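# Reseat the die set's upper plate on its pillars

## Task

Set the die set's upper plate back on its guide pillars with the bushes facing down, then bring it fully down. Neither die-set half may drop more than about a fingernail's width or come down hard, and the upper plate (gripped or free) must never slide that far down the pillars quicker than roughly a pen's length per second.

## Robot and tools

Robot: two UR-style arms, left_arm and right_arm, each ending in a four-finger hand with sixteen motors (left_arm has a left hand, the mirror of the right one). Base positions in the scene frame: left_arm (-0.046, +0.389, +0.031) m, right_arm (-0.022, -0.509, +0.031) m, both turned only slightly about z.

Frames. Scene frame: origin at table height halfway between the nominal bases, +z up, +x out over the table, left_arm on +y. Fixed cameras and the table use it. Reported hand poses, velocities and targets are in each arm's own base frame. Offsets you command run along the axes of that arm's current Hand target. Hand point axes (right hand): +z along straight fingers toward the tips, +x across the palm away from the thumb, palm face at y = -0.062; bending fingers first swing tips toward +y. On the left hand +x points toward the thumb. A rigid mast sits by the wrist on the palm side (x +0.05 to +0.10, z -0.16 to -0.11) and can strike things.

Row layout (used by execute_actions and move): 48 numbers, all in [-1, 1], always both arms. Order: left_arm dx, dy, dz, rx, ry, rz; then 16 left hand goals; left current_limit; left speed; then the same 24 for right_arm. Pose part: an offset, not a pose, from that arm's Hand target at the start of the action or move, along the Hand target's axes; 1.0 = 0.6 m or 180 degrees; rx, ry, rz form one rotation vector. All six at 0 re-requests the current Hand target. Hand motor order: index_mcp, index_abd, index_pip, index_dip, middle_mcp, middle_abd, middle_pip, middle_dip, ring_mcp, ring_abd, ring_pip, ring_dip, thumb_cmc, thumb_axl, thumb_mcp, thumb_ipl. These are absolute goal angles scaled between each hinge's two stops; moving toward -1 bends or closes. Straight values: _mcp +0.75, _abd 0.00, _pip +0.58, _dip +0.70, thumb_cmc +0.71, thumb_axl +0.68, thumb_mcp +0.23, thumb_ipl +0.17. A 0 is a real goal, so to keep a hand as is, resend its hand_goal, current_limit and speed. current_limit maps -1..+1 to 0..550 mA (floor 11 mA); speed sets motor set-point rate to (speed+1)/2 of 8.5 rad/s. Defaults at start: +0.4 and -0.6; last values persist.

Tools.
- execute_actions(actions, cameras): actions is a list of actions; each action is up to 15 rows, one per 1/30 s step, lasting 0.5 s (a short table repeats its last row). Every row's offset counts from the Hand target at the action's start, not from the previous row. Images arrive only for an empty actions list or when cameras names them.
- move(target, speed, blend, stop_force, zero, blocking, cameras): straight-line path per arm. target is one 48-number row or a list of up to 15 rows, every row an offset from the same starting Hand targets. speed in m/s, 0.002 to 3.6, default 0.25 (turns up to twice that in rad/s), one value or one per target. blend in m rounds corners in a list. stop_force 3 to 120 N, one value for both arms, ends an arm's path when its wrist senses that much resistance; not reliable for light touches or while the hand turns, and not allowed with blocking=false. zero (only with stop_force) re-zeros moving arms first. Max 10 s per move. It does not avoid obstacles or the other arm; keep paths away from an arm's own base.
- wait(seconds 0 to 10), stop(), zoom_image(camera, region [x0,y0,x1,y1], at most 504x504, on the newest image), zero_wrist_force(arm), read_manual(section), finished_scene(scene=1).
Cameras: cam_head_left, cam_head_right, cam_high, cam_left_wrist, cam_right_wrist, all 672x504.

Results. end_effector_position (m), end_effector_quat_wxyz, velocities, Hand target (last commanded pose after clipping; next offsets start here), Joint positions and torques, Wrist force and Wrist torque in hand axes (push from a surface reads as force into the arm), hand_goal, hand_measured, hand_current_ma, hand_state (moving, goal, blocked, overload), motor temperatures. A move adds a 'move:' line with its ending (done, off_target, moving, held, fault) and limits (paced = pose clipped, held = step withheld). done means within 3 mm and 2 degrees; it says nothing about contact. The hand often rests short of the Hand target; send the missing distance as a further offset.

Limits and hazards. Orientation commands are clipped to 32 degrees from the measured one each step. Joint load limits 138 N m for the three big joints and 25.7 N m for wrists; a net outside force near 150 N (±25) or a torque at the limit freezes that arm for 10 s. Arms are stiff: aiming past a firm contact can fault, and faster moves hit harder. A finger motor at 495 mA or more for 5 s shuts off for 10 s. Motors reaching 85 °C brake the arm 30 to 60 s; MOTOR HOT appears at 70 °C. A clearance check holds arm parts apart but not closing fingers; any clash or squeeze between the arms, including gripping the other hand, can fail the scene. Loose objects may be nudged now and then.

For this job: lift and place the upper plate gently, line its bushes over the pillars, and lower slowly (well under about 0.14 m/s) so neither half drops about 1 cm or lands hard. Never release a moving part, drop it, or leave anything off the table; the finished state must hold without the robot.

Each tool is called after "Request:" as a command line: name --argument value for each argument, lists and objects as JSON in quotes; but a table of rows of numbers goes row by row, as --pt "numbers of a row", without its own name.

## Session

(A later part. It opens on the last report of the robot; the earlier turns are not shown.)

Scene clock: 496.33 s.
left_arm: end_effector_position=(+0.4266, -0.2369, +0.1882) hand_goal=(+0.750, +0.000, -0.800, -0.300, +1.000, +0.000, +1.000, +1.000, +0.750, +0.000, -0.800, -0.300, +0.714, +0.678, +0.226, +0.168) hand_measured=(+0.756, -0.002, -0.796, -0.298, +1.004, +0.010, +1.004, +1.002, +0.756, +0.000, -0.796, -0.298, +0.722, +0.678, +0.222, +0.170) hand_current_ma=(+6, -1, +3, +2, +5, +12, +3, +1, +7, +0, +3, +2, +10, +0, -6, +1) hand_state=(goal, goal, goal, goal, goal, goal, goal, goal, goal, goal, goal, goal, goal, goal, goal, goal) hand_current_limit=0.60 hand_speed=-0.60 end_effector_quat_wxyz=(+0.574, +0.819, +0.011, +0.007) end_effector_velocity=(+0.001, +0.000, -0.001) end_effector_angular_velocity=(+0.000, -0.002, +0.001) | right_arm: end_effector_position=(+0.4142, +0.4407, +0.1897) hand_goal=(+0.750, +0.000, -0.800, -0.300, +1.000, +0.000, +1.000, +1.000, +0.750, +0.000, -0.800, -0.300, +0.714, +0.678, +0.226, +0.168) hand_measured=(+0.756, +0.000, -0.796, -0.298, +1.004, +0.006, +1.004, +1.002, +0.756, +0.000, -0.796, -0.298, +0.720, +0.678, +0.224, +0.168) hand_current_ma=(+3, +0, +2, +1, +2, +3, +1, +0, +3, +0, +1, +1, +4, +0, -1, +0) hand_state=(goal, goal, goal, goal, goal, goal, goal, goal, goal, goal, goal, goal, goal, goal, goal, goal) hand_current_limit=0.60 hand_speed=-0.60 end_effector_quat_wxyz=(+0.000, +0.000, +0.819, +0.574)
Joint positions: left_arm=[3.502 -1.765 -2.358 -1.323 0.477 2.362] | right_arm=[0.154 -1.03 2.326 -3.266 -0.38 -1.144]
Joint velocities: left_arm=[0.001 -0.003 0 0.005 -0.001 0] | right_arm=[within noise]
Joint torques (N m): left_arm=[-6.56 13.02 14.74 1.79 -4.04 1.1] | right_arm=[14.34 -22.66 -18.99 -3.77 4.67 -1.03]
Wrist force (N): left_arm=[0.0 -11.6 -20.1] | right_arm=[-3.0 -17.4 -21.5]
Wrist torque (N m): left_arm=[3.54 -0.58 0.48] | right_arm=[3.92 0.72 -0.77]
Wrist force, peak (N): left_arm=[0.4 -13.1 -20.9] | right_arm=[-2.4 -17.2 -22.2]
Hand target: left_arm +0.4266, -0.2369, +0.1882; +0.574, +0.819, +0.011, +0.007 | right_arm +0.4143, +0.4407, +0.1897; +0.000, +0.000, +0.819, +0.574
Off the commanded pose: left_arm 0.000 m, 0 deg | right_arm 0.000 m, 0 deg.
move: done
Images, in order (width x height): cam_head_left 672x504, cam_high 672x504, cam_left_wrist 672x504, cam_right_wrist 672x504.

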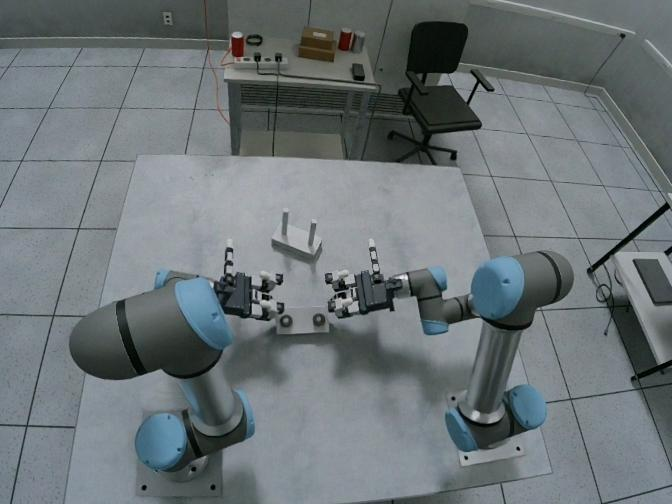

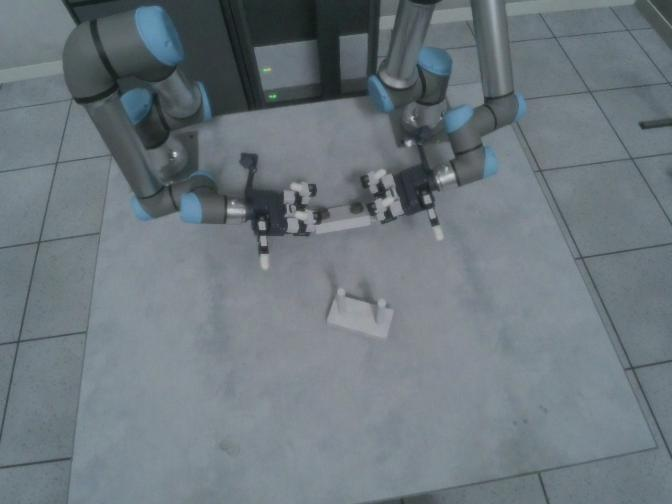

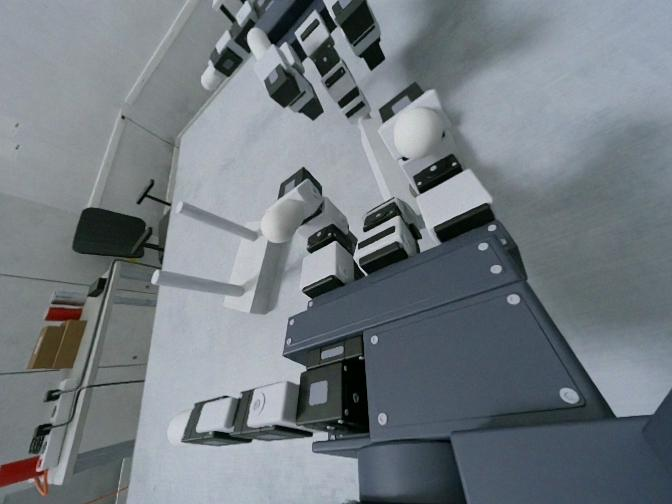

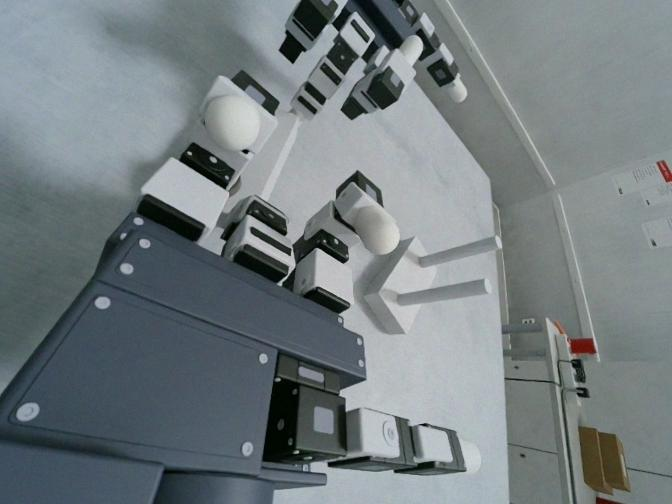

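Request:
move --pt "0 0.00029 0.00078 0 0 0 0.75 0 -0.8 -0.3 1 0 1 1 0.75 0 -0.8 -0.3 0.714 0.678 0.226 0.168 0.6 -0.6 0 0.00029 0.00078 0 0 0 0.75 0 -0.8 -0.3 1 0 1 1 0.75 0 -0.8 -0.3 0.714 0.678 0.226 0.168 0.6 -0.6" --pt "-0.023 0.01768 -0.00555 0 0 0 0.75 0 -0.8 -0.3 1 0 1 1 0.75 0 -0.8 -0.3 0.714 0.678 0.226 0.168 0.6 -0.6 0.023 0.01768 -0.00555 0 0 0 0.75 0 -0.8 -0.3 1 0 1 1 0.75 0 -0.8 -0.3 0.714 0.678 0.226 0.168 0.6 -0.6" --pt "-0.05017 0.02896 -0.00965 0 0 0 0.75 0 -0.8 -0.3 1 0 1 1 0.75 0 -0.8 -0.3 0.714 0.678 0.226 0.168 0.6 -0.6 0.05017 0.02896 -0.00965 0 0 0 0.75 0 -0.8 -0.3 1 0 1 1 0.75 0 -0.8 -0.3 0.714 0.678 0.226 0.168 0.6 -0.6" --speed 0.02 --blend '[0,0.002,0]' --cameras '["cam_high","cam_head_left","cam_left_wrist","cam_right_wrist"]'

Request:
zoom_image --camera "cam_high" --region '[290, 170, 410, 270]'

Request:
zoom_image --camera "cam_head_left" --region '[240, 270, 360, 350]'

Scene clock: 503.43 s.
left_arm: end_effector_position=(+0.3965, -0.2382, +0.2065) hand_goal=(+0.750, +0.000, -0.800, -0.300, +1.000, +0.000, +1.000, +1.000, +0.750, +0.000, -0.800, -0.300, +0.714, +0.678, +0.226, +0.168) hand_measured=(+0.756, -0.002, -0.796, -0.298, +1.006, +0.050, +1.004, +1.002, +0.756, +0.000, -0.796, -0.298, +0.722, +0.678, +0.222, +0.170) hand_current_ma=(+6, -1, +3, +2, +7, +102, +4, +1, +7, +0, +3, +2, +10, +0, -6, +1) hand_state=(goal, goal, goal, goal, goal, blocked, goal, goal, goal, goal, goal, goal, goal, goal, goal, goal) hand_current_limit=0.60 hand_speed=-0.60 end_effector_quat_wxyz=(+0.574, +0.819, +0.011, +0.007) | right_arm: end_effector_position=(+0.3841, +0.4412, +0.2080) hand_goal=(+0.750, +0.000, -0.800, -0.300, +1.000, +0.000, +1.000, +1.000, +0.750, +0.000, -0.800, -0.300, +0.714, +0.678, +0.226, +0.168) hand_measured=(+0.756, +0.000, -0.796, -0.298, +1.006, +0.024, +1.004, +1.002, +0.756, +0.000, -0.796, -0.298, +0.720, +0.678, +0.224, +0.168) hand_current_ma=(+3, +0, +2, +1, +3, +20, +1, +0, +3, +0, +1, +1, +4, +0, -1, +0) hand_state=(goal, goal, goal, goal, goal, blocked, goal, goal, goal, goal, goal, goal, goal, goal, goal, goal) hand_current_limit=0.60 hand_speed=-0.60 end_effector_quat_wxyz=(+0.000, +0.000, +0.819, +0.574)
Joint positions: left_arm=[3.529 -1.648 -2.413 -1.423 0.496 2.405] | right_arm=[0.168 -1.105 2.398 -3.293 -0.385 -1.112]
Joint torques (N m): left_arm=[-16.44 7.8 12.76 0.42 -4.79 -0.7] | right_arm=[13.98 -19.28 -24.33 -3.33 5.49 -0.59]
Wrist force (N): left_arm=[1.4 -12.0 -25.3] | right_arm=[-3.0 -18.8 -28.1]
Wrist torque (N m): left_arm=[4.41 -0.53 0.70] | right_arm=[4.92 0.79 -0.83]
Wrist force, peak (N): left_arm=[0.3 -14.6 -27.8] | right_arm=[-2.8 -20.2 -29.5]
Hand target: left_arm +0.3966, -0.2382, +0.2065; +0.574, +0.819, +0.011, +0.007 | right_arm +0.3842, +0.4412, +0.2080; +0.000, +0.000, +0.819, +0.574
Off the commanded pose: left_arm 0.000 m, 0 deg | right_arm 0.000 m, 0 deg.
move: done
Images, in order (width x height): cam_head_left 672x504, cam_high 672x504, cam_left_wrist 672x504, cam_right_wrist 672x504.

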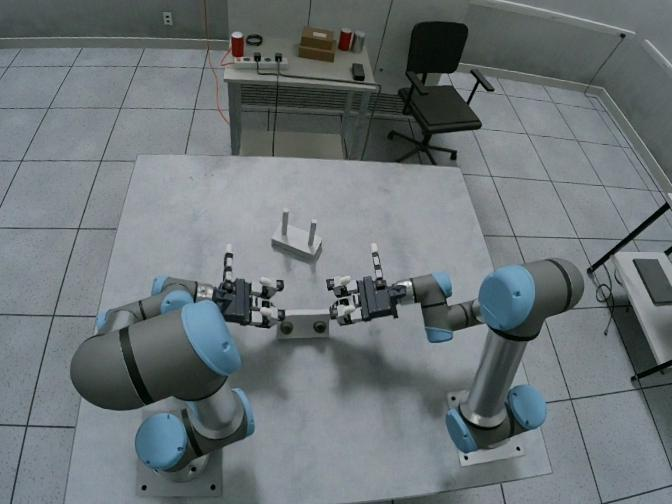

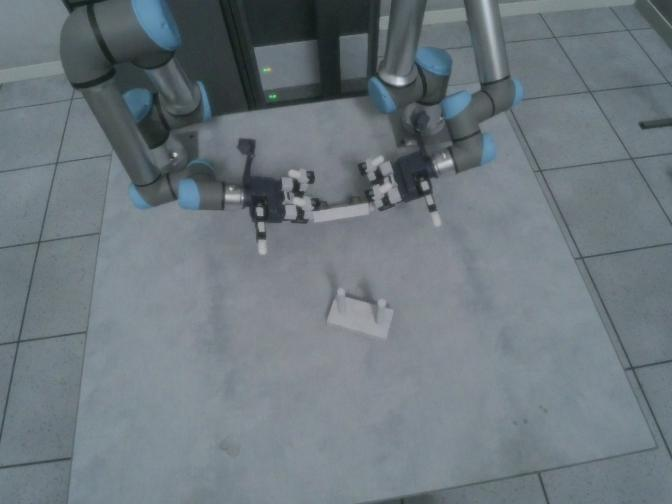

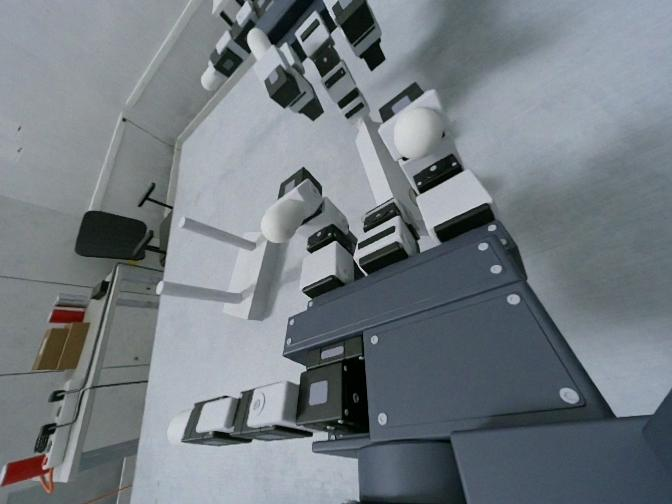

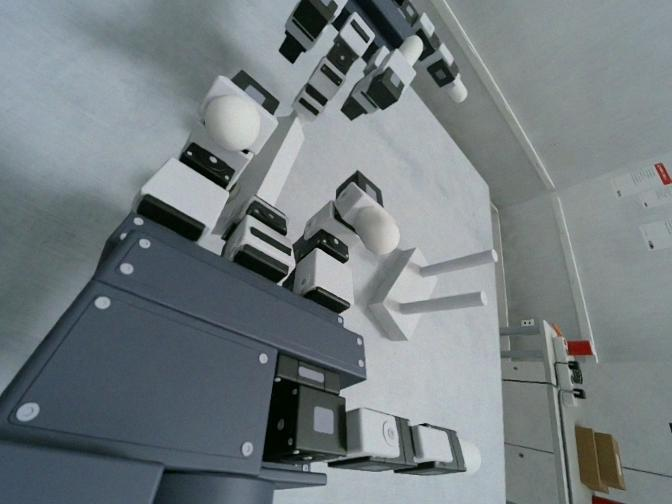

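Scaled by 4.200 from the camera's 672x504 image, which has a finer 960x720 frame.

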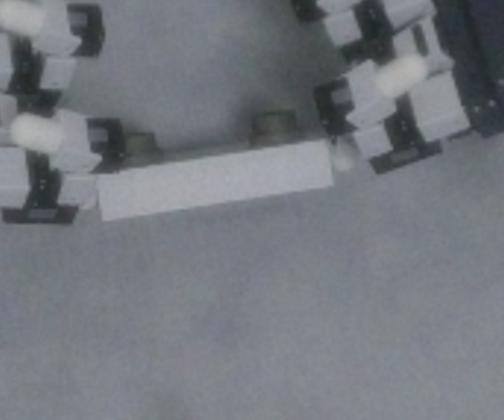

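Scaled by 4.200 from the camera's 672x504 image, which has a finer 960x720 frame.

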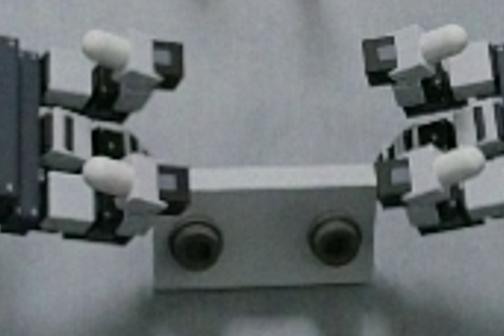

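Request:
move --pt "-0.01433 0.00298 -0.00108 0 0 0 0.75 0 -0.8 -0.3 1 0 1 1 0.75 0 -0.8 -0.3 0.714 0.678 0.226 0.168 0.6 -0.6 0.01433 0.00298 -0.00108 0 0 0 0.75 0 -0.8 -0.3 1 0 1 1 0.75 0 -0.8 -0.3 0.714 0.678 0.226 0.168 0.6 -0.6" --pt "-0.02917 0.00423 -0.00154 0 0 0 0.75 0 -0.8 -0.3 1 0 1 1 0.75 0 -0.8 -0.3 0.714 0.678 0.226 0.168 0.6 -0.6 0.02917 0.00423 -0.00154 0 0 0 0.75 0 -0.8 -0.3 1 0 1 1 0.75 0 -0.8 -0.3 0.714 0.678 0.226 0.168 0.6 -0.6" --pt "-0.04383 0.0036 -0.00131 0 0 0 0.75 0 -0.8 -0.3 1 0 1 1 0.75 0 -0.8 -0.3 0.714 0.678 0.226 0.168 0.6 -0.6 0.04383 0.0036 -0.00131 0 0 0 0.75 0 -0.8 -0.3 1 0 1 1 0.75 0 -0.8 -0.3 0.714 0.678 0.226 0.168 0.6 -0.6" --pt "-0.0585 0.00125 -0.00046 0 0 0 0.75 0 -0.8 -0.3 1 0 1 1 0.75 0 -0.8 -0.3 0.714 0.678 0.226 0.168 0.6 -0.6 0.0585 0.00125 -0.00046 0 0 0 0.75 0 -0.8 -0.3 1 0 1 1 0.75 0 -0.8 -0.3 0.714 0.678 0.226 0.168 0.6 -0.6" --speed 0.02 --blend 0.002 --cameras '["cam_high","cam_head_left","cam_left_wrist"]'

Scene clock: 523.20 s.
left_arm: end_effector_position=(+0.3614, -0.2391, +0.2073) hand_goal=(+0.750, +0.000, -0.800, -0.300, +1.000, +0.000, +1.000, +1.000, +0.750, +0.000, -0.800, -0.300, +0.714, +0.678, +0.226, +0.168) hand_measured=(+0.756, -0.002, -0.796, -0.298, +1.002, +0.202, +1.002, +1.002, +0.756, +0.000, -0.796, -0.298, +0.722, +0.678, +0.222, +0.170) hand_current_ma=(+6, -1, +3, +2, +2, +440, +2, +1, +7, +0, +3, +2, +10, +0, -6, +1) hand_state=(goal, goal, goal, goal, goal, blocked, goal, goal, goal, goal, goal, goal, goal, goal, goal, goal) hand_current_limit=0.60 hand_speed=-0.60 end_effector_quat_wxyz=(+0.574, +0.819, +0.011, +0.008) | right_arm: end_effector_position=(+0.3489, +0.4411, +0.2087) hand_goal=(+0.750, +0.000, -0.800, -0.300, +1.000, +0.000, +1.000, +1.000, +0.750, +0.000, -0.800, -0.300, +0.714, +0.678, +0.226, +0.168) hand_measured=(+0.756, +0.000, -0.796, -0.298, +1.004, +0.110, +1.002, +1.002, +0.756, +0.000, -0.796, -0.298, +0.720, +0.678, +0.224, +0.168) hand_current_ma=(+3, +0, +2, +1, +1, +231, +1, +0, +3, +0, +1, +1, +4, +0, -1, +0) hand_state=(goal, goal, goal, goal, goal, blocked, goal, goal, goal, goal, goal, goal, goal, goal, goal, goal) hand_current_limit=0.60 hand_speed=-0.60 end_effector_quat_wxyz=(+0.000, +0.000, +0.819, +0.574)
Joint positions: left_arm=[3.57 -1.557 -2.49 -1.486 0.525 2.463] | right_arm=[0.184 -1.123 2.479 -3.392 -0.392 -1.073]
Joint torques (N m): left_arm=[-18.36 0.22 10.99 -0.75 -1.85 -2.11] | right_arm=[11.62 -9.81 -16.86 0.59 1.13 0.59]
Wrist force (N): left_arm=[1.7 5.4 -24.0] | right_arm=[-4.5 5.1 -32.0]
Wrist torque (N m): left_arm=[3.24 -0.21 0.39] | right_arm=[4.36 0.49 -0.53]
Wrist force, peak (N): left_arm=[2.0 -11.8 -26.4] | right_arm=[-5.0 5.5 -34.8]
Hand target: left_arm +0.3615, -0.2392, +0.2073; +0.574, +0.819, +0.011, +0.007 | right_arm +0.3491, +0.4411, +0.2088; +0.000, +0.000, +0.819, +0.574
Off the commanded pose: left_arm 0.000 m, 0 deg | right_arm 0.000 m, 0 deg.
move: done
Images, in order (width x height): cam_head_left 672x504, cam_high 672x504, cam_left_wrist 672x504.

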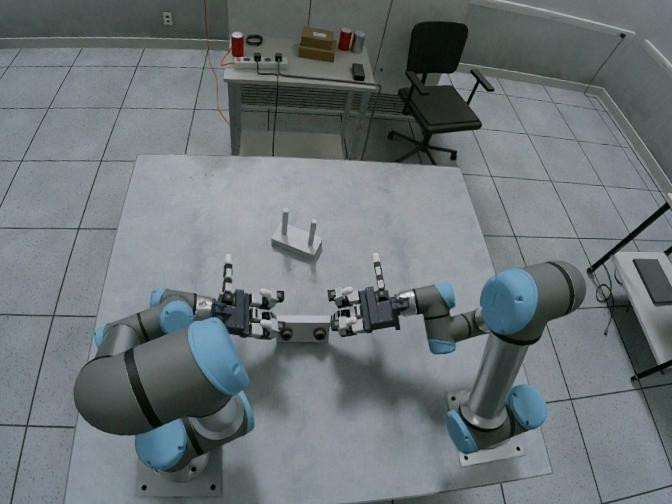

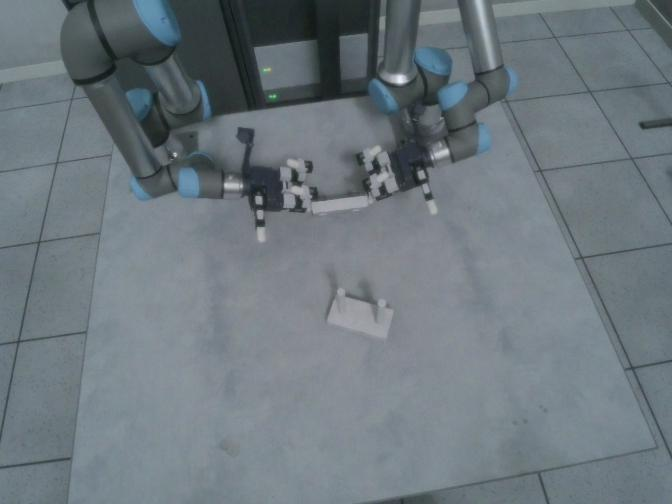

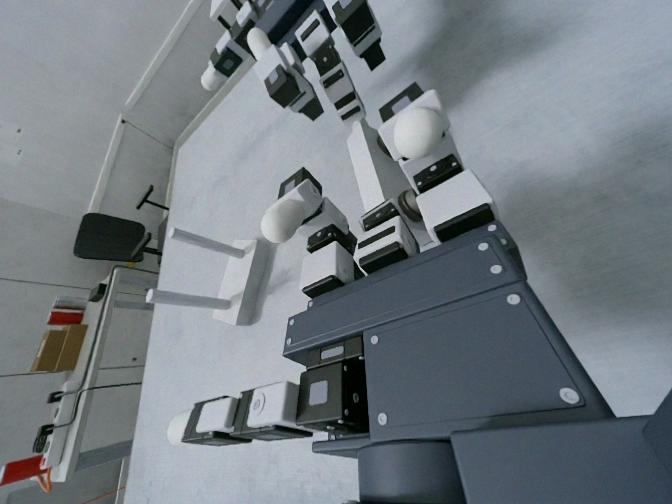

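Request:
zoom_image --camera "cam_high" --region '[270, 150, 430, 250]'

Request:
zoom_image --camera "cam_head_left" --region '[220, 270, 400, 370]'

Request:
zoom_image --camera "cam_left_wrist" --region '[240, 80, 520, 280]'

Scaled by 3.150 from the camera's 672x504 image, which has a finer 960x720 frame.

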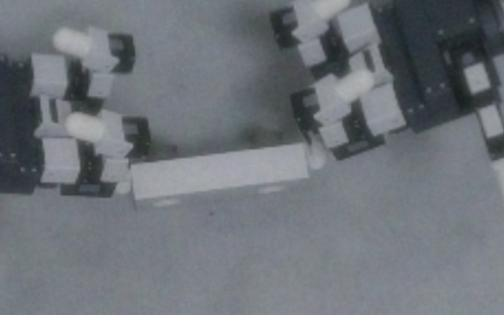

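Scaled by 2.800 from the camera's 672x504 image, which has a finer 960x720 frame.

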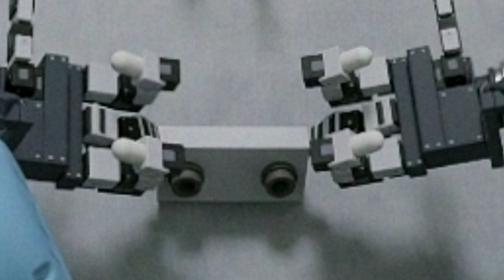

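Scaled by 1.800 from the camera's 672x504 image, which has a finer 960x720 frame.

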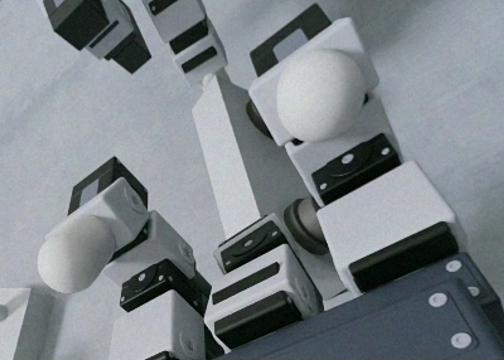

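Request:
move --target '[0,0.00313,-0.00114,0,0,0,0.75,0,-0.8,-0.3,1,0,1,1,0.75,0,-0.8,-0.3,0.714,0.678,0.226,0.168,0.6,-0.6,0,0.00313,-0.00114,0,0,0,0.75,0,-0.8,-0.3,1,0,1,1,0.75,0,-0.8,-0.3,0.714,0.678,0.226,0.168,0.6,-0.6]' --speed 0.01

Scene clock: 535.83 s.
left_arm: end_effector_position=(+0.3615, -0.2392, +0.2094) hand_goal=(+0.750, +0.000, -0.800, -0.300, +1.000, +0.000, +1.000, +1.000, +0.750, +0.000, -0.800, -0.300, +0.714, +0.678, +0.226, +0.168) hand_measured=(+0.756, -0.002, -0.796, -0.298, +1.004, +0.156, +1.002, +1.002, +0.756, +0.000, -0.796, -0.298, +0.722, +0.678, +0.222, +0.170) hand_current_ma=(+6, -1, +3, +2, +5, +439, +2, +1, +7, +0, +3, +2, +10, +0, -6, +1) hand_state=(goal, goal, goal, goal, goal, blocked, goal, goal, goal, goal, goal, goal, goal, goal, goal, goal) hand_current_limit=0.60 hand_speed=-0.60 end_effector_quat_wxyz=(+0.574, +0.819, +0.011, +0.007) | right_arm: end_effector_position=(+0.3491, +0.4411, +0.2108) hand_goal=(+0.750, +0.000, -0.800, -0.300, +1.000, +0.000, +1.000, +1.000, +0.750, +0.000, -0.800, -0.300, +0.714, +0.678, +0.226, +0.168) hand_measured=(+0.756, +0.000, -0.796, -0.298, +1.004, +0.012, +1.002, +1.002, +0.756, +0.000, -0.796, -0.298, +0.720, +0.678, +0.224, +0.168) hand_current_ma=(+3, +0, +2, +1, +2, +7, +1, +0, +3, +0, +1, +1, +4, +0, -1, +0) hand_state=(goal, goal, goal, goal, goal, goal, goal, goal, goal, goal, goal, goal, goal, goal, goal, goal) hand_current_limit=0.60 hand_speed=-0.60 end_effector_quat_wxyz=(+0.000, +0.000, +0.819, +0.574)
Joint positions: left_arm=[3.569 -1.551 -2.488 -1.495 0.525 2.463] | right_arm=[0.184 -1.131 2.479 -3.384 -0.392 -1.073]
Joint torques (N m): left_arm=[-15.43 11.48 11.32 -0.31 -2.54 -1] | right_arm=[0.22 -22.98 -18.94 -4.02 4.63 -0.04]
Wrist force (N): left_arm=[1.5 -13.3 -18.4] | right_arm=[-2.4 -14.1 -21.3]
Wrist torque (N m): left_arm=[3.35 -0.22 0.69] | right_arm=[3.74 0.73 -0.60]
Wrist force, peak (N): left_arm=[1.5 6.4 -24.9] | right_arm=[-4.2 5.6 -32.7]
Hand target: left_arm +0.3615, -0.2392, +0.2093; +0.574, +0.819, +0.011, +0.007 | right_arm +0.3491, +0.4411, +0.2108; +0.000, +0.000, +0.819, +0.574
Off the commanded pose: left_arm 0.000 m, 0 deg | right_arm 0.000 m, 0 deg.
move: done

Request:
zoom_image --camera "cam_left_wrist" --region '[240, 80, 520, 280]'

Request:
execute_actions --actions '[]' --cameras '["cam_high", "cam_head_left", "cam_left_wrist", "cam_right_wrist"]'

Request:
zoom_image --camera "cam_left_wrist" --region '[240, 80, 520, 280]'

Request:
zoom_image --camera "cam_right_wrist" --region '[150, 80, 450, 290]'

Request:
zoom_image --camera "cam_high" --region '[270, 150, 430, 250]'

Scaled by 1.800 from the camera's 672x504 image, which has a finer 960x720 frame.
This view is cut from an older image: the scene may have changed since it was taken.

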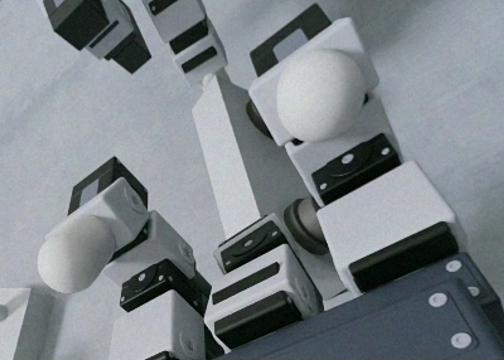

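Scene clock: 538.33 s.
left_arm: end_effector_position=(+0.3615, -0.2392, +0.2093) hand_goal=(+0.750, +0.000, -0.800, -0.300, +1.000, +0.000, +1.000, +1.000, +0.750, +0.000, -0.800, -0.300, +0.714, +0.678, +0.226, +0.168) hand_measured=(+0.756, -0.002, -0.796, -0.298, +1.004, +0.156, +1.002, +1.002, +0.756, +0.000, -0.796, -0.298, +0.722, +0.678, +0.222, +0.170) hand_current_ma=(+6, -1, +3, +2, +5, +440, +2, +1, +7, +0, +3, +2, +10, +0, -6, +1) hand_state=(goal, goal, goal, goal, goal, blocked, goal, goal, goal, goal, goal, goal, goal, goal, goal, goal) hand_current_limit=0.60 hand_speed=-0.60 end_effector_quat_wxyz=(+0.574, +0.819, +0.011, +0.007) | right_arm: end_effector_position=(+0.3491, +0.4411, +0.2108) hand_goal=(+0.750, +0.000, -0.800, -0.300, +1.000, +0.000, +1.000, +1.000, +0.750, +0.000, -0.800, -0.300, +0.714, +0.678, +0.226, +0.168) hand_measured=(+0.756, +0.000, -0.796, -0.298, +1.004, +0.012, +1.002, +1.002, +0.756, +0.000, -0.796, -0.298, +0.720, +0.678, +0.224, +0.168) hand_current_ma=(+3, +0, +2, +1, +2, +7, +1, +0, +3, +0, +1, +1, +4, +0, -1, +0) hand_state=(goal, goal, goal, goal, goal, goal, goal, goal, goal, goal, goal, goal, goal, goal, goal, goal) hand_current_limit=0.60 hand_speed=-0.60 end_effector_quat_wxyz=(+0.000, +0.000, +0.819, +0.574)
Joint positions: left_arm=[3.569 -1.551 -2.488 -1.495 0.525 2.463] | right_arm=[0.184 -1.131 2.479 -3.384 -0.392 -1.073]
Joint velocities: within noise
Joint torques (N m): left_arm=[1.11 5.29 4.86 0.54 -2.54 2.7] | right_arm=[0.23 -16.07 -19.13 -4.24 5.08 -1.32]
Motor temperatures (°C): left_arm=[44 33 32 44 47 44] | right_arm=[33 36 40 42 44 39]
Wrist force (N): left_arm=[1.6 -13.1 -18.7] | right_arm=[-2.5 -13.6 -21.9]
Wrist torque (N m): left_arm=[3.38 -0.24 0.69] | right_arm=[3.80 0.75 -0.60]
Wrist force, peak (N): left_arm=[1.6 -13.1 -18.7] | right_arm=[-1.8 -12.8 -22.5]
Hand target: left_arm +0.3615, -0.2392, +0.2093; +0.574, +0.819, +0.011, +0.007 | right_arm +0.3491, +0.4411, +0.2108; +0.000, +0.000, +0.819, +0.574
Off the commanded pose: left_arm 0.000 m, 0 deg | right_arm 0.000 m, 0 deg.
Images, in order (width x height): cam_head_left 672x504, cam_high 672x504, cam_left_wrist 672x504, cam_right_wrist 672x504.

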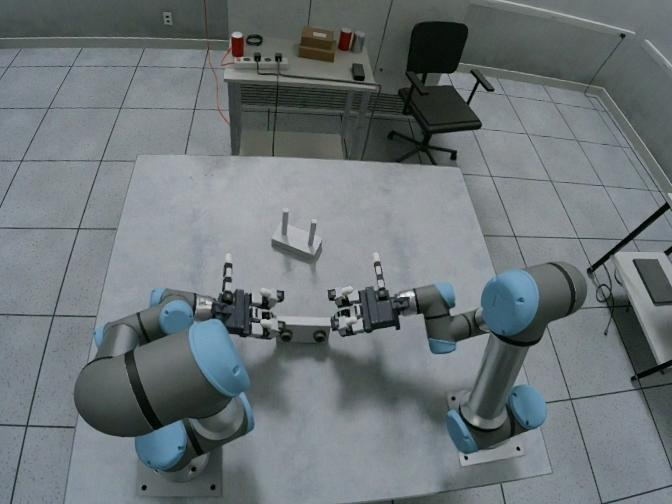

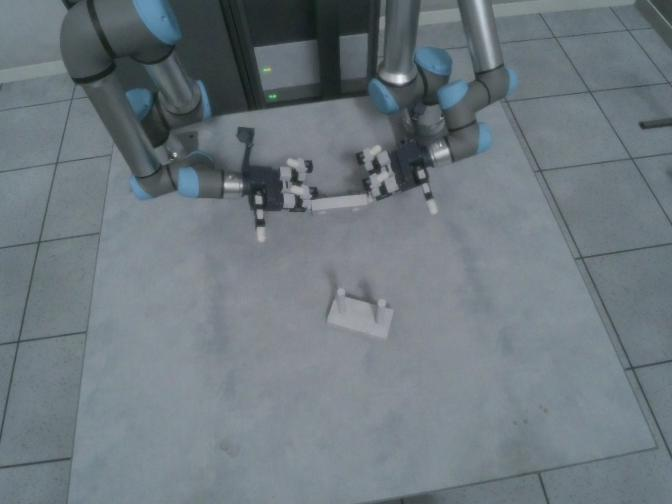

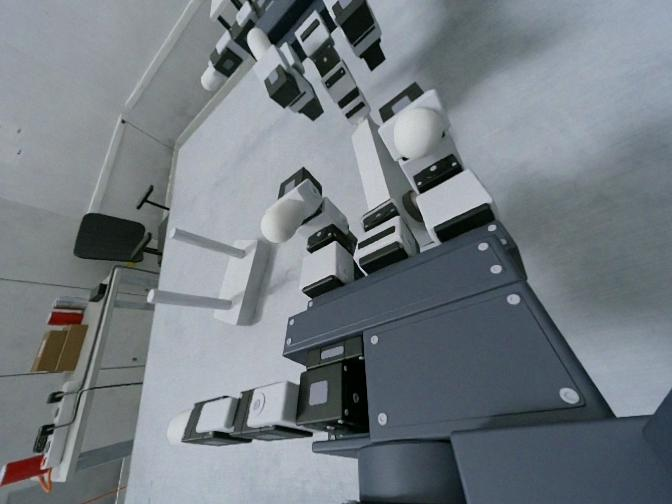

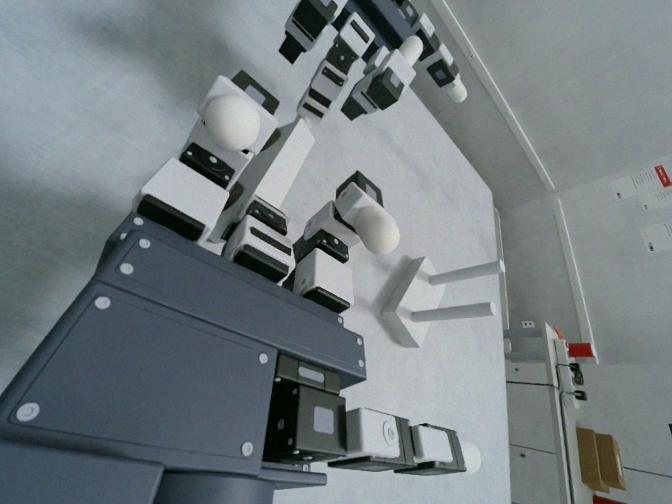

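Scaled by 1.800 from the camera's 672x504 image, which has a finer 960x720 frame.

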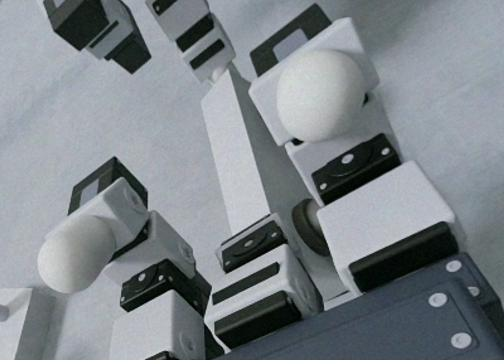

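Scaled by 1.680 from the camera's 672x504 image, which has a finer 960x720 frame.

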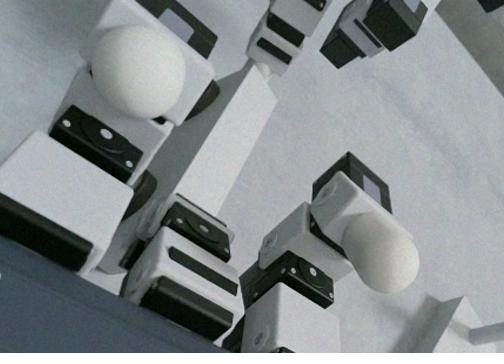

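Scaled by 3.150 from the camera's 672x504 image, which has a finer 960x720 frame.

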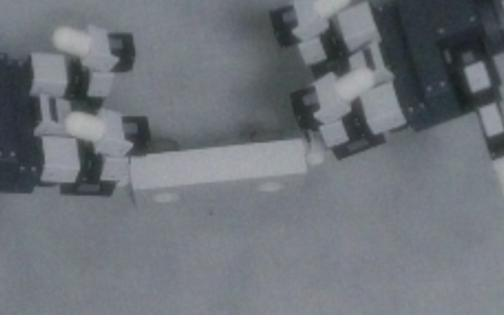

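Request:
move --pt "0 0.00023 0.00063 0 0 0 0.75 0 -0.8 -0.3 1 0 1 1 0.75 0 -0.8 -0.3 0.714 0.678 0.226 0.168 0.6 -0.6 0 0.00023 0.00063 0 0 0 0.75 0 -0.8 -0.3 1 0 1 1 0.75 0 -0.8 -0.3 0.714 0.678 0.226 0.168 0.6 -0.6" --pt "0 0.00258 -0.00023 0 0 0 0.75 0 -0.8 -0.3 1 0 1 1 0.75 0 -0.8 -0.3 0.714 0.678 0.226 0.168 0.6 -0.6 0 0.00258 -0.00023 0 0 0 0.75 0 -0.8 -0.3 1 0 1 1 0.75 0 -0.8 -0.3 0.714 0.678 0.226 0.168 0.6 -0.6" --speed 0.01 --cameras '["cam_left_wrist","cam_head_left"]'

Request:
zoom_image --camera "cam_left_wrist" --region '[240, 80, 520, 280]'

Scene clock: 555.03 s.
left_arm: end_effector_position=(+0.3615, -0.2396, +0.2109) hand_goal=(+0.750, +0.000, -0.800, -0.300, +1.000, +0.000, +1.000, +1.000, +0.750, +0.000, -0.800, -0.300, +0.714, +0.678, +0.226, +0.168) hand_measured=(+0.756, -0.002, -0.796, -0.298, +1.006, +0.156, +1.004, +1.002, +0.756, +0.000, -0.796, -0.298, +0.722, +0.678, +0.222, +0.170) hand_current_ma=(+6, -1, +3, +2, +6, +440, +3, +1, +7, +0, +3, +2, +10, +0, -6, +1) hand_state=(goal, goal, goal, goal, goal, blocked, goal, goal, goal, goal, goal, goal, goal, goal, goal, goal) hand_current_limit=0.60 hand_speed=-0.60 end_effector_quat_wxyz=(+0.574, +0.819, +0.011, +0.007) | right_arm: end_effector_position=(+0.3491, +0.4415, +0.2123) hand_goal=(+0.750, +0.000, -0.800, -0.300, +1.000, +0.000, +1.000, +1.000, +0.750, +0.000, -0.800, -0.300, +0.714, +0.678, +0.226, +0.168) hand_measured=(+0.756, +0.000, -0.796, -0.298, +1.006, -0.022, +1.004, +1.002, +0.756, +0.000, -0.796, -0.298, +0.720, +0.678, +0.224, +0.168) hand_current_ma=(+3, +0, +2, +1, +3, -17, +1, +0, +3, +0, +1, +1, +4, +0, -1, +0) hand_state=(goal, goal, goal, goal, goal, blocked, goal, goal, goal, goal, goal, goal, goal, goal, goal, goal) hand_current_limit=0.60 hand_speed=-0.60 end_effector_quat_wxyz=(+0.000, +0.000, +0.819, +0.574)
Joint positions: left_arm=[3.568 -1.547 -2.486 -1.499 0.524 2.461] | right_arm=[0.185 -1.135 2.478 -3.381 -0.392 -1.07]
Joint torques (N m): left_arm=[-21.68 6.9 9.3 0.68 -5.13 -1.31] | right_arm=[15.11 -19.58 -22.98 -4.73 7.1 -1.27]
Wrist force (N): left_arm=[2.2 -15.6 -21.3] | right_arm=[-1.0 -19.1 -23.2]
Wrist torque (N m): left_arm=[3.93 -0.23 0.88] | right_arm=[4.23 0.91 -0.54]
Wrist force, peak (N): left_arm=[2.0 -16.6 -22.5] | right_arm=[-2.3 -11.9 -30.0]
Hand target: left_arm +0.3615, -0.2396, +0.2108; +0.574, +0.819, +0.011, +0.007 | right_arm +0.3491, +0.4415, +0.2123; +0.000, +0.000, +0.819, +0.574
Off the commanded pose: left_arm 0.000 m, 0 deg | right_arm 0.000 m, 0 deg.
move: done
Images, in order (width x height): cam_head_left 672x504, cam_left_wrist 672x504.

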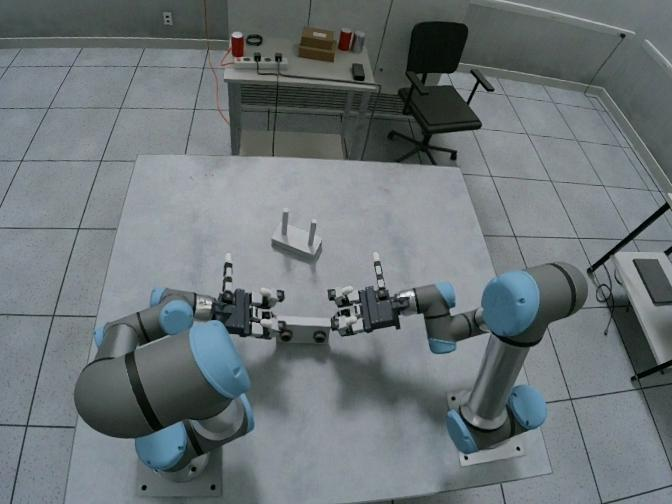

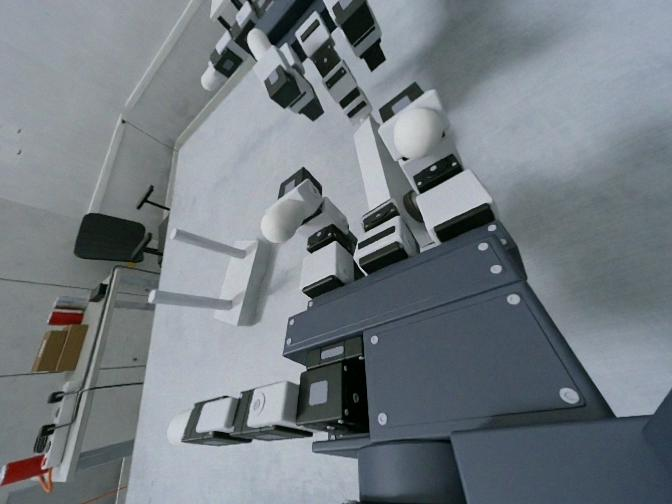

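Scaled by 1.800 from the camera's 672x504 image, which has a finer 960x720 frame.

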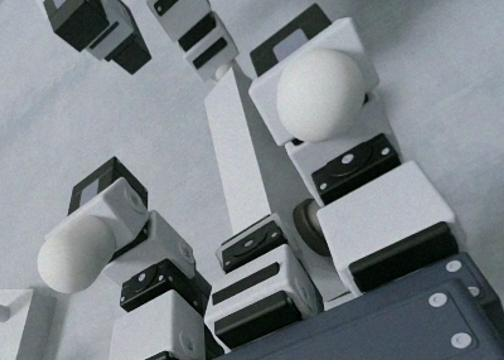

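Request:
move --target '[0,0.00034,0.00094,0,0,0,0.75,0,-0.8,-0.3,1,0,1,1,0.75,0,-0.8,-0.3,0.714,0.678,0.226,0.168,0.6,-0.6,0,0.00034,0.00094,0,0,0,0.75,0,-0.8,-0.3,1,0,1,1,0.75,0,-0.8,-0.3,0.714,0.678,0.226,0.168,0.6,-0.6]' --speed 0.01 --cameras '["cam_right_wrist"]'

Request:
zoom_image --camera "cam_right_wrist" --region '[150, 80, 450, 290]'

Scene clock: 559.03 s.
left_arm: end_effector_position=(+0.3615, -0.2402, +0.2108) hand_goal=(+0.750, +0.000, -0.800, -0.300, +1.000, +0.000, +1.000, +1.000, +0.750, +0.000, -0.800, -0.300, +0.714, +0.678, +0.226, +0.168) hand_measured=(+0.756, -0.002, -0.796, -0.298, +1.006, +0.156, +1.004, +1.002, +0.756, +0.000, -0.796, -0.298, +0.722, +0.678, +0.222, +0.170) hand_current_ma=(+6, -1, +3, +2, +7, +440, +4, +1, +7, +0, +3, +2, +10, +0, -6, +1) hand_state=(goal, goal, goal, goal, goal, blocked, goal, goal, goal, goal, goal, goal, goal, goal, goal, goal) hand_current_limit=0.60 hand_speed=-0.60 end_effector_quat_wxyz=(+0.574, +0.819, +0.011, +0.008) | right_arm: end_effector_position=(+0.3491, +0.4421, +0.2123) hand_goal=(+0.750, +0.000, -0.800, -0.300, +1.000, +0.000, +1.000, +1.000, +0.750, +0.000, -0.800, -0.300, +0.714, +0.678, +0.226, +0.168) hand_measured=(+0.756, +0.000, -0.796, -0.298, +1.006, -0.038, +1.004, +1.002, +0.756, +0.000, -0.796, -0.298, +0.720, +0.678, +0.224, +0.168) hand_current_ma=(+3, +0, +2, +1, +3, -44, +2, +0, +3, +0, +1, +1, +4, +0, -1, +0) hand_state=(goal, goal, goal, goal, goal, blocked, goal, goal, goal, goal, goal, goal, goal, goal, goal, goal) hand_current_limit=0.60 hand_speed=-0.60 end_effector_quat_wxyz=(+0.000, +0.000, +0.819, +0.574)
Joint positions: left_arm=[3.566 -1.547 -2.487 -1.496 0.523 2.458] | right_arm=[0.187 -1.134 2.476 -3.385 -0.393 -1.066]
Joint torques (N m): left_arm=[-22.67 3.47 1.39 -1.73 -6.23 -1.56] | right_arm=[18.35 -19.79 -24.34 -5.03 5.85 0.8]
Wrist force (N): left_arm=[2.9 -17.6 -28.0] | right_arm=[-0.4 -21.7 -29.8]
Wrist torque (N m): left_arm=[5.09 -0.26 1.02] | right_arm=[5.36 1.21 -0.58]
Wrist force, peak (N): left_arm=[3.0 -18.2 -28.0] | right_arm=[-0.1 -21.9 -30.1]
Hand target: left_arm +0.3615, -0.2402, +0.2108; +0.574, +0.819, +0.011, +0.007 | right_arm +0.3491, +0.4421, +0.2123; +0.000, +0.000, +0.819, +0.574
Off the commanded pose: left_arm 0.000 m, 0 deg | right_arm 0.000 m, 0 deg.
move: done
Images, in order (width x height): cam_right_wrist 672x504.

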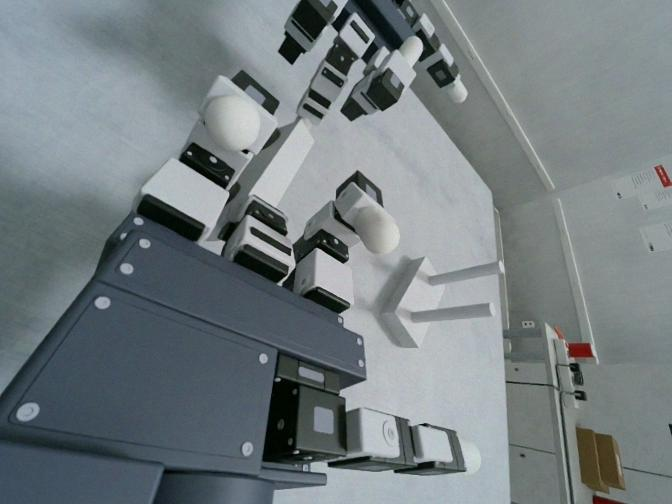

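Scaled by 1.680 from the camera's 672x504 image, which has a finer 960x720 frame.

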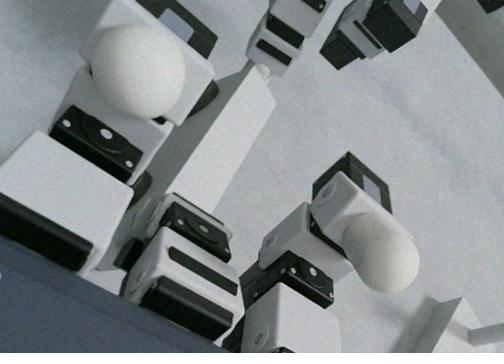

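Request:
move --target '[0,-0.00517,0.00188,0,0,0,0.75,0,-0.8,-0.3,1,0,1,1,0.75,0,-0.8,-0.3,0.714,0.678,0.226,0.168,0.6,-0.6,0,-0.00517,0.00188,0,0,0,0.75,0,-0.8,-0.3,1,0,1,1,0.75,0,-0.8,-0.3,0.714,0.678,0.226,0.168,0.6,-0.6]' --speed 0.01 --cameras '["cam_right_wrist","cam_left_wrist"]'

Request:
zoom_image --camera "cam_right_wrist" --region '[150, 80, 450, 290]'

Request:
zoom_image --camera "cam_left_wrist" --region '[240, 80, 520, 280]'

Scene clock: 569.73 s.
left_arm: end_effector_position=(+0.3615, -0.2402, +0.2075) hand_goal=(+0.750, +0.000, -0.800, -0.300, +1.000, +0.000, +1.000, +1.000, +0.750, +0.000, -0.800, -0.300, +0.714, +0.678, +0.226, +0.168) hand_measured=(+0.756, -0.002, -0.796, -0.298, +1.004, +0.188, +1.004, +1.002, +0.756, +0.000, -0.796, -0.298, +0.722, +0.678, +0.222, +0.170) hand_current_ma=(+6, -1, +3, +2, +5, +440, +4, +1, +7, +0, +3, +2, +10, +0, -6, +1) hand_state=(goal, goal, goal, goal, goal, blocked, goal, goal, goal, goal, goal, goal, goal, goal, goal, goal) hand_current_limit=0.60 hand_speed=-0.60 end_effector_quat_wxyz=(+0.574, +0.819, +0.011, +0.008) | right_arm: end_effector_position=(+0.3491, +0.4421, +0.2090) hand_goal=(+0.750, +0.000, -0.800, -0.300, +1.000, +0.000, +1.000, +1.000, +0.750, +0.000, -0.800, -0.300, +0.714, +0.678, +0.226, +0.168) hand_measured=(+0.756, +0.000, -0.796, -0.298, +1.006, -0.012, +1.004, +1.002, +0.756, +0.000, -0.796, -0.298, +0.720, +0.678, +0.224, +0.168) hand_current_ma=(+3, +0, +2, +1, +3, -8, +2, +1, +3, +0, +1, +1, +4, +0, -1, +0) hand_state=(goal, goal, goal, goal, goal, goal, goal, goal, goal, goal, goal, goal, goal, goal, goal, goal) hand_current_limit=0.60 hand_speed=-0.60 end_effector_quat_wxyz=(+0.000, +0.000, +0.819, +0.574)
Joint positions: left_arm=[3.566 -1.557 -2.491 -1.482 0.523 2.459] | right_arm=[0.187 -1.121 2.476 -3.397 -0.393 -1.066]
Joint torques (N m): left_arm=[-8.41 12.28 0.04 -3.95 -1.21 1.88] | right_arm=[7.9 -22.84 3.46 0.28 1.13 1.53]
Wrist force (N): left_arm=[1.8 9.4 -40.8] | right_arm=[-2.7 8.0 -59.3]
Wrist torque (N m): left_arm=[5.56 -0.41 0.46] | right_arm=[8.29 1.60 -0.12]
Wrist force, peak (N): left_arm=[2.1 6.9 -44.7] | right_arm=[-2.8 11.7 -61.3]
Hand target: left_arm +0.3615, -0.2402, +0.2075; +0.574, +0.819, +0.011, +0.007 | right_arm +0.3491, +0.4421, +0.2090; +0.000, +0.000, +0.819, +0.574
Off the commanded pose: left_arm 0.000 m, 0 deg | right_arm 0.000 m, 0 deg.
move: done
Images, in order (width x height): cam_left_wrist 672x504, cam_right_wrist 672x504.

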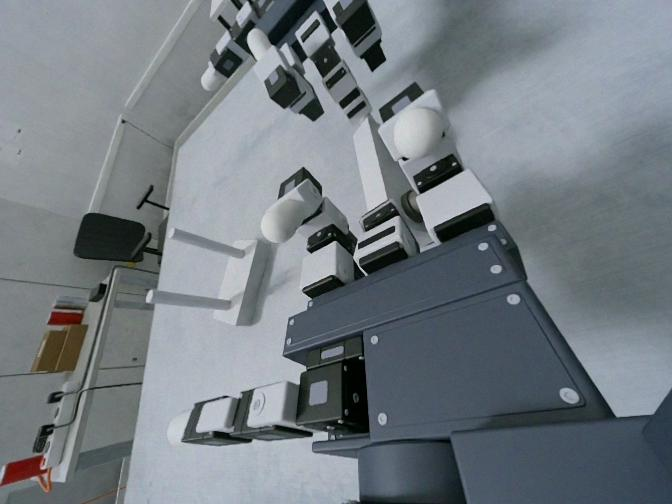

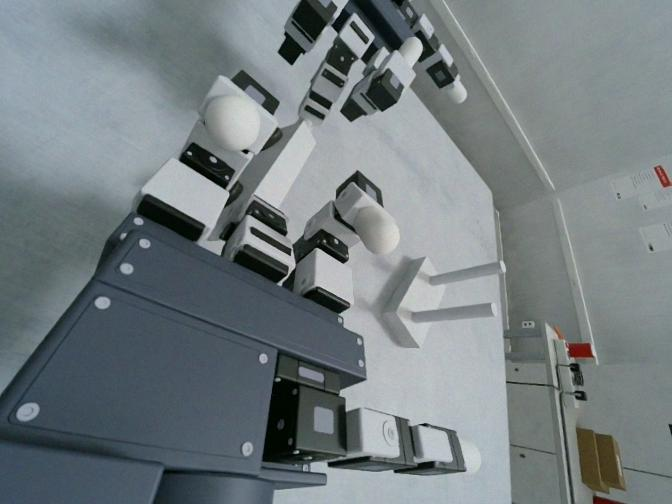

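Scaled by 1.680 from the camera's 672x504 image, which has a finer 960x720 frame.

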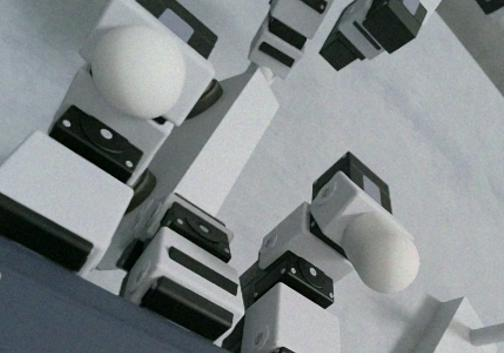

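Scaled by 1.800 from the camera's 672x504 image, which has a finer 960x720 frame.

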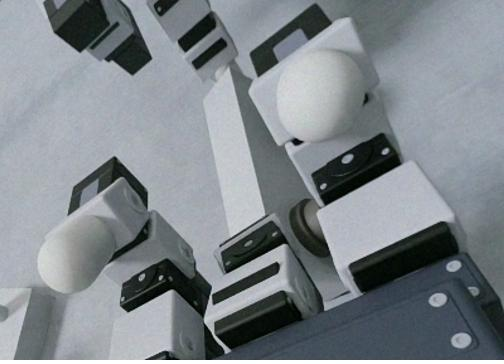

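Request:
move --pt "0 0.00313 -0.00114 0 0 0 0.75 0 -0.8 -0.3 1 0 1 1 0.75 0 -0.8 -0.3 0.714 0.678 0.226 0.168 0.6 -0.6 0 0.00313 -0.00114 0 0 0 0.75 0 -0.8 -0.3 1 0 1 1 0.75 0 -0.8 -0.3 0.714 0.678 0.226 0.168 0.6 -0.6" --pt "-0.025 0.00533 -0.00194 0 0 0 0.75 0 -0.8 -0.3 1 0 1 1 0.75 0 -0.8 -0.3 0.714 0.678 0.226 0.168 0.6 -0.6 0.025 0.00533 -0.00194 0 0 0 0.75 0 -0.8 -0.3 1 0 1 1 0.75 0 -0.8 -0.3 0.714 0.678 0.226 0.168 0.6 -0.6" --speed 0.015 --cameras '["cam_right_wrist","cam_left_wrist"]'

Request:
zoom_image --camera "cam_right_wrist" --region '[150, 80, 450, 290]'

Request:
zoom_image --camera "cam_left_wrist" --region '[240, 80, 520, 280]'

Scene clock: 577.37 s.
left_arm: end_effector_position=(+0.3464, -0.2406, +0.2109) hand_goal=(+0.750, +0.000, -0.800, -0.300, +1.000, +0.000, +1.000, +1.000, +0.750, +0.000, -0.800, -0.300, +0.714, +0.678, +0.226, +0.168) hand_measured=(+0.756, -0.002, -0.796, -0.298, +1.006, +0.188, +1.004, +1.002, +0.756, +0.000, -0.796, -0.298, +0.722, +0.678, +0.222, +0.170) hand_current_ma=(+6, -1, +3, +2, +6, +440, +4, +1, +7, +0, +3, +2, +10, +0, -6, +1) hand_state=(goal, goal, goal, goal, goal, blocked, goal, goal, goal, goal, goal, goal, goal, goal, goal, goal) hand_current_limit=0.60 hand_speed=-0.60 end_effector_quat_wxyz=(+0.574, +0.819, +0.011, +0.007) | right_arm: end_effector_position=(+0.3340, +0.4421, +0.2124) hand_goal=(+0.750, +0.000, -0.800, -0.300, +1.000, +0.000, +1.000, +1.000, +0.750, +0.000, -0.800, -0.300, +0.714, +0.678, +0.226, +0.168) hand_measured=(+0.756, +0.000, -0.796, -0.298, +1.006, -0.044, +1.004, +1.002, +0.756, +0.000, -0.796, -0.298, +0.720, +0.678, +0.224, +0.168) hand_current_ma=(+3, +0, +2, +1, +3, -53, +2, +1, +3, +0, +1, +1, +4, +0, -1, +0) hand_state=(goal, goal, goal, goal, goal, blocked, goal, goal, goal, goal, goal, goal, goal, goal, goal, goal) hand_current_limit=0.60 hand_speed=-0.60 end_effector_quat_wxyz=(+0.000, +0.000, +0.819, +0.574)
Joint positions: left_arm=[3.587 -1.505 -2.519 -1.53 0.538 2.486] | right_arm=[0.195 -1.139 2.51 -3.43 -0.397 -1.048]
Joint torques (N m): left_arm=[-15.94 0.08 13.78 -1.04 -4.41 -0.05] | right_arm=[11.64 -23.83 -20.18 -3.73 5.01 0.46]
Wrist force (N): left_arm=[2.8 -16.4 -24.3] | right_arm=[0.0 -20.7 -26.3]
Wrist torque (N m): left_arm=[4.37 -0.11 0.82] | right_arm=[4.72 1.13 -0.49]
Wrist force, peak (N): left_arm=[1.9 9.4 -41.1] | right_arm=[-2.5 8.5 -59.6]
Hand target: left_arm +0.3465, -0.2406, +0.2109; +0.574, +0.819, +0.011, +0.007 | right_arm +0.3341, +0.4421, +0.2124; +0.000, +0.000, +0.819, +0.574
Off the commanded pose: left_arm 0.000 m, 0 deg | right_arm 0.000 m, 0 deg.
move: done
Images, in order (width x height): cam_left_wrist 672x504, cam_right_wrist 672x504.

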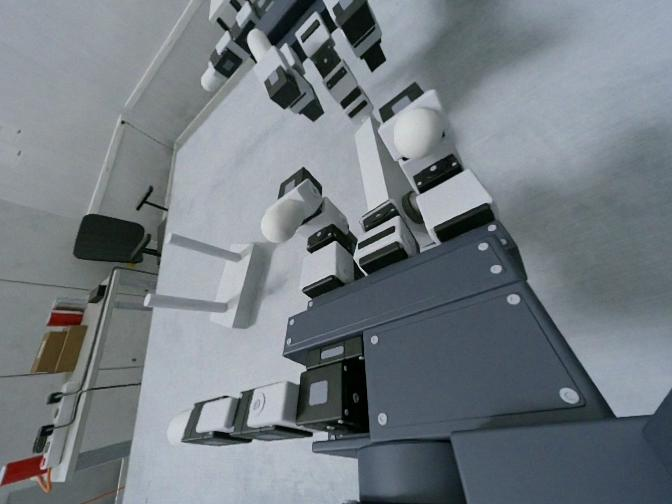

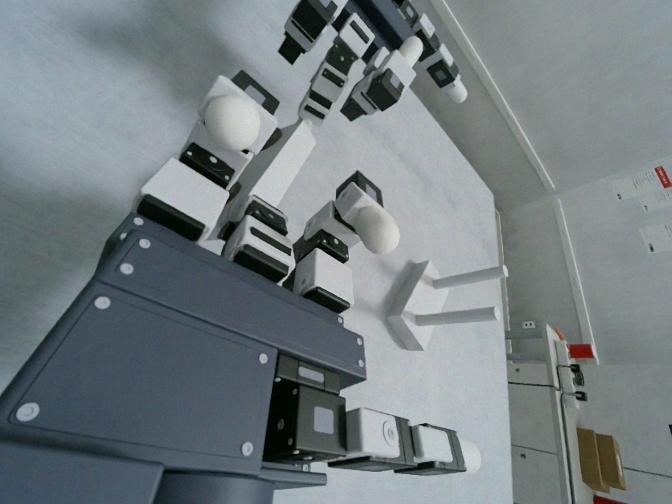

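Scaled by 1.680 from the camera's 672x504 image, which has a finer 960x720 frame.

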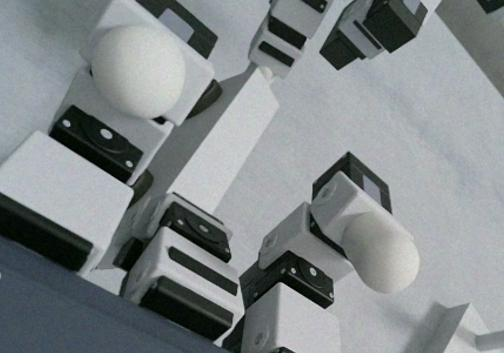

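Scaled by 1.800 from the camera's 672x504 image, which has a finer 960x720 frame.

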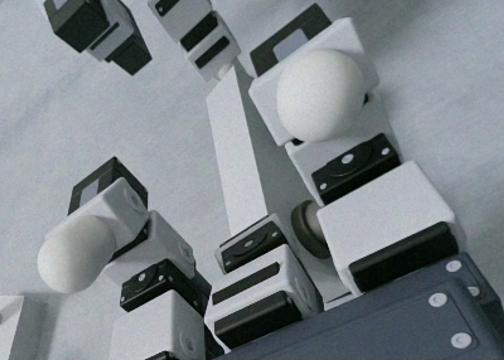

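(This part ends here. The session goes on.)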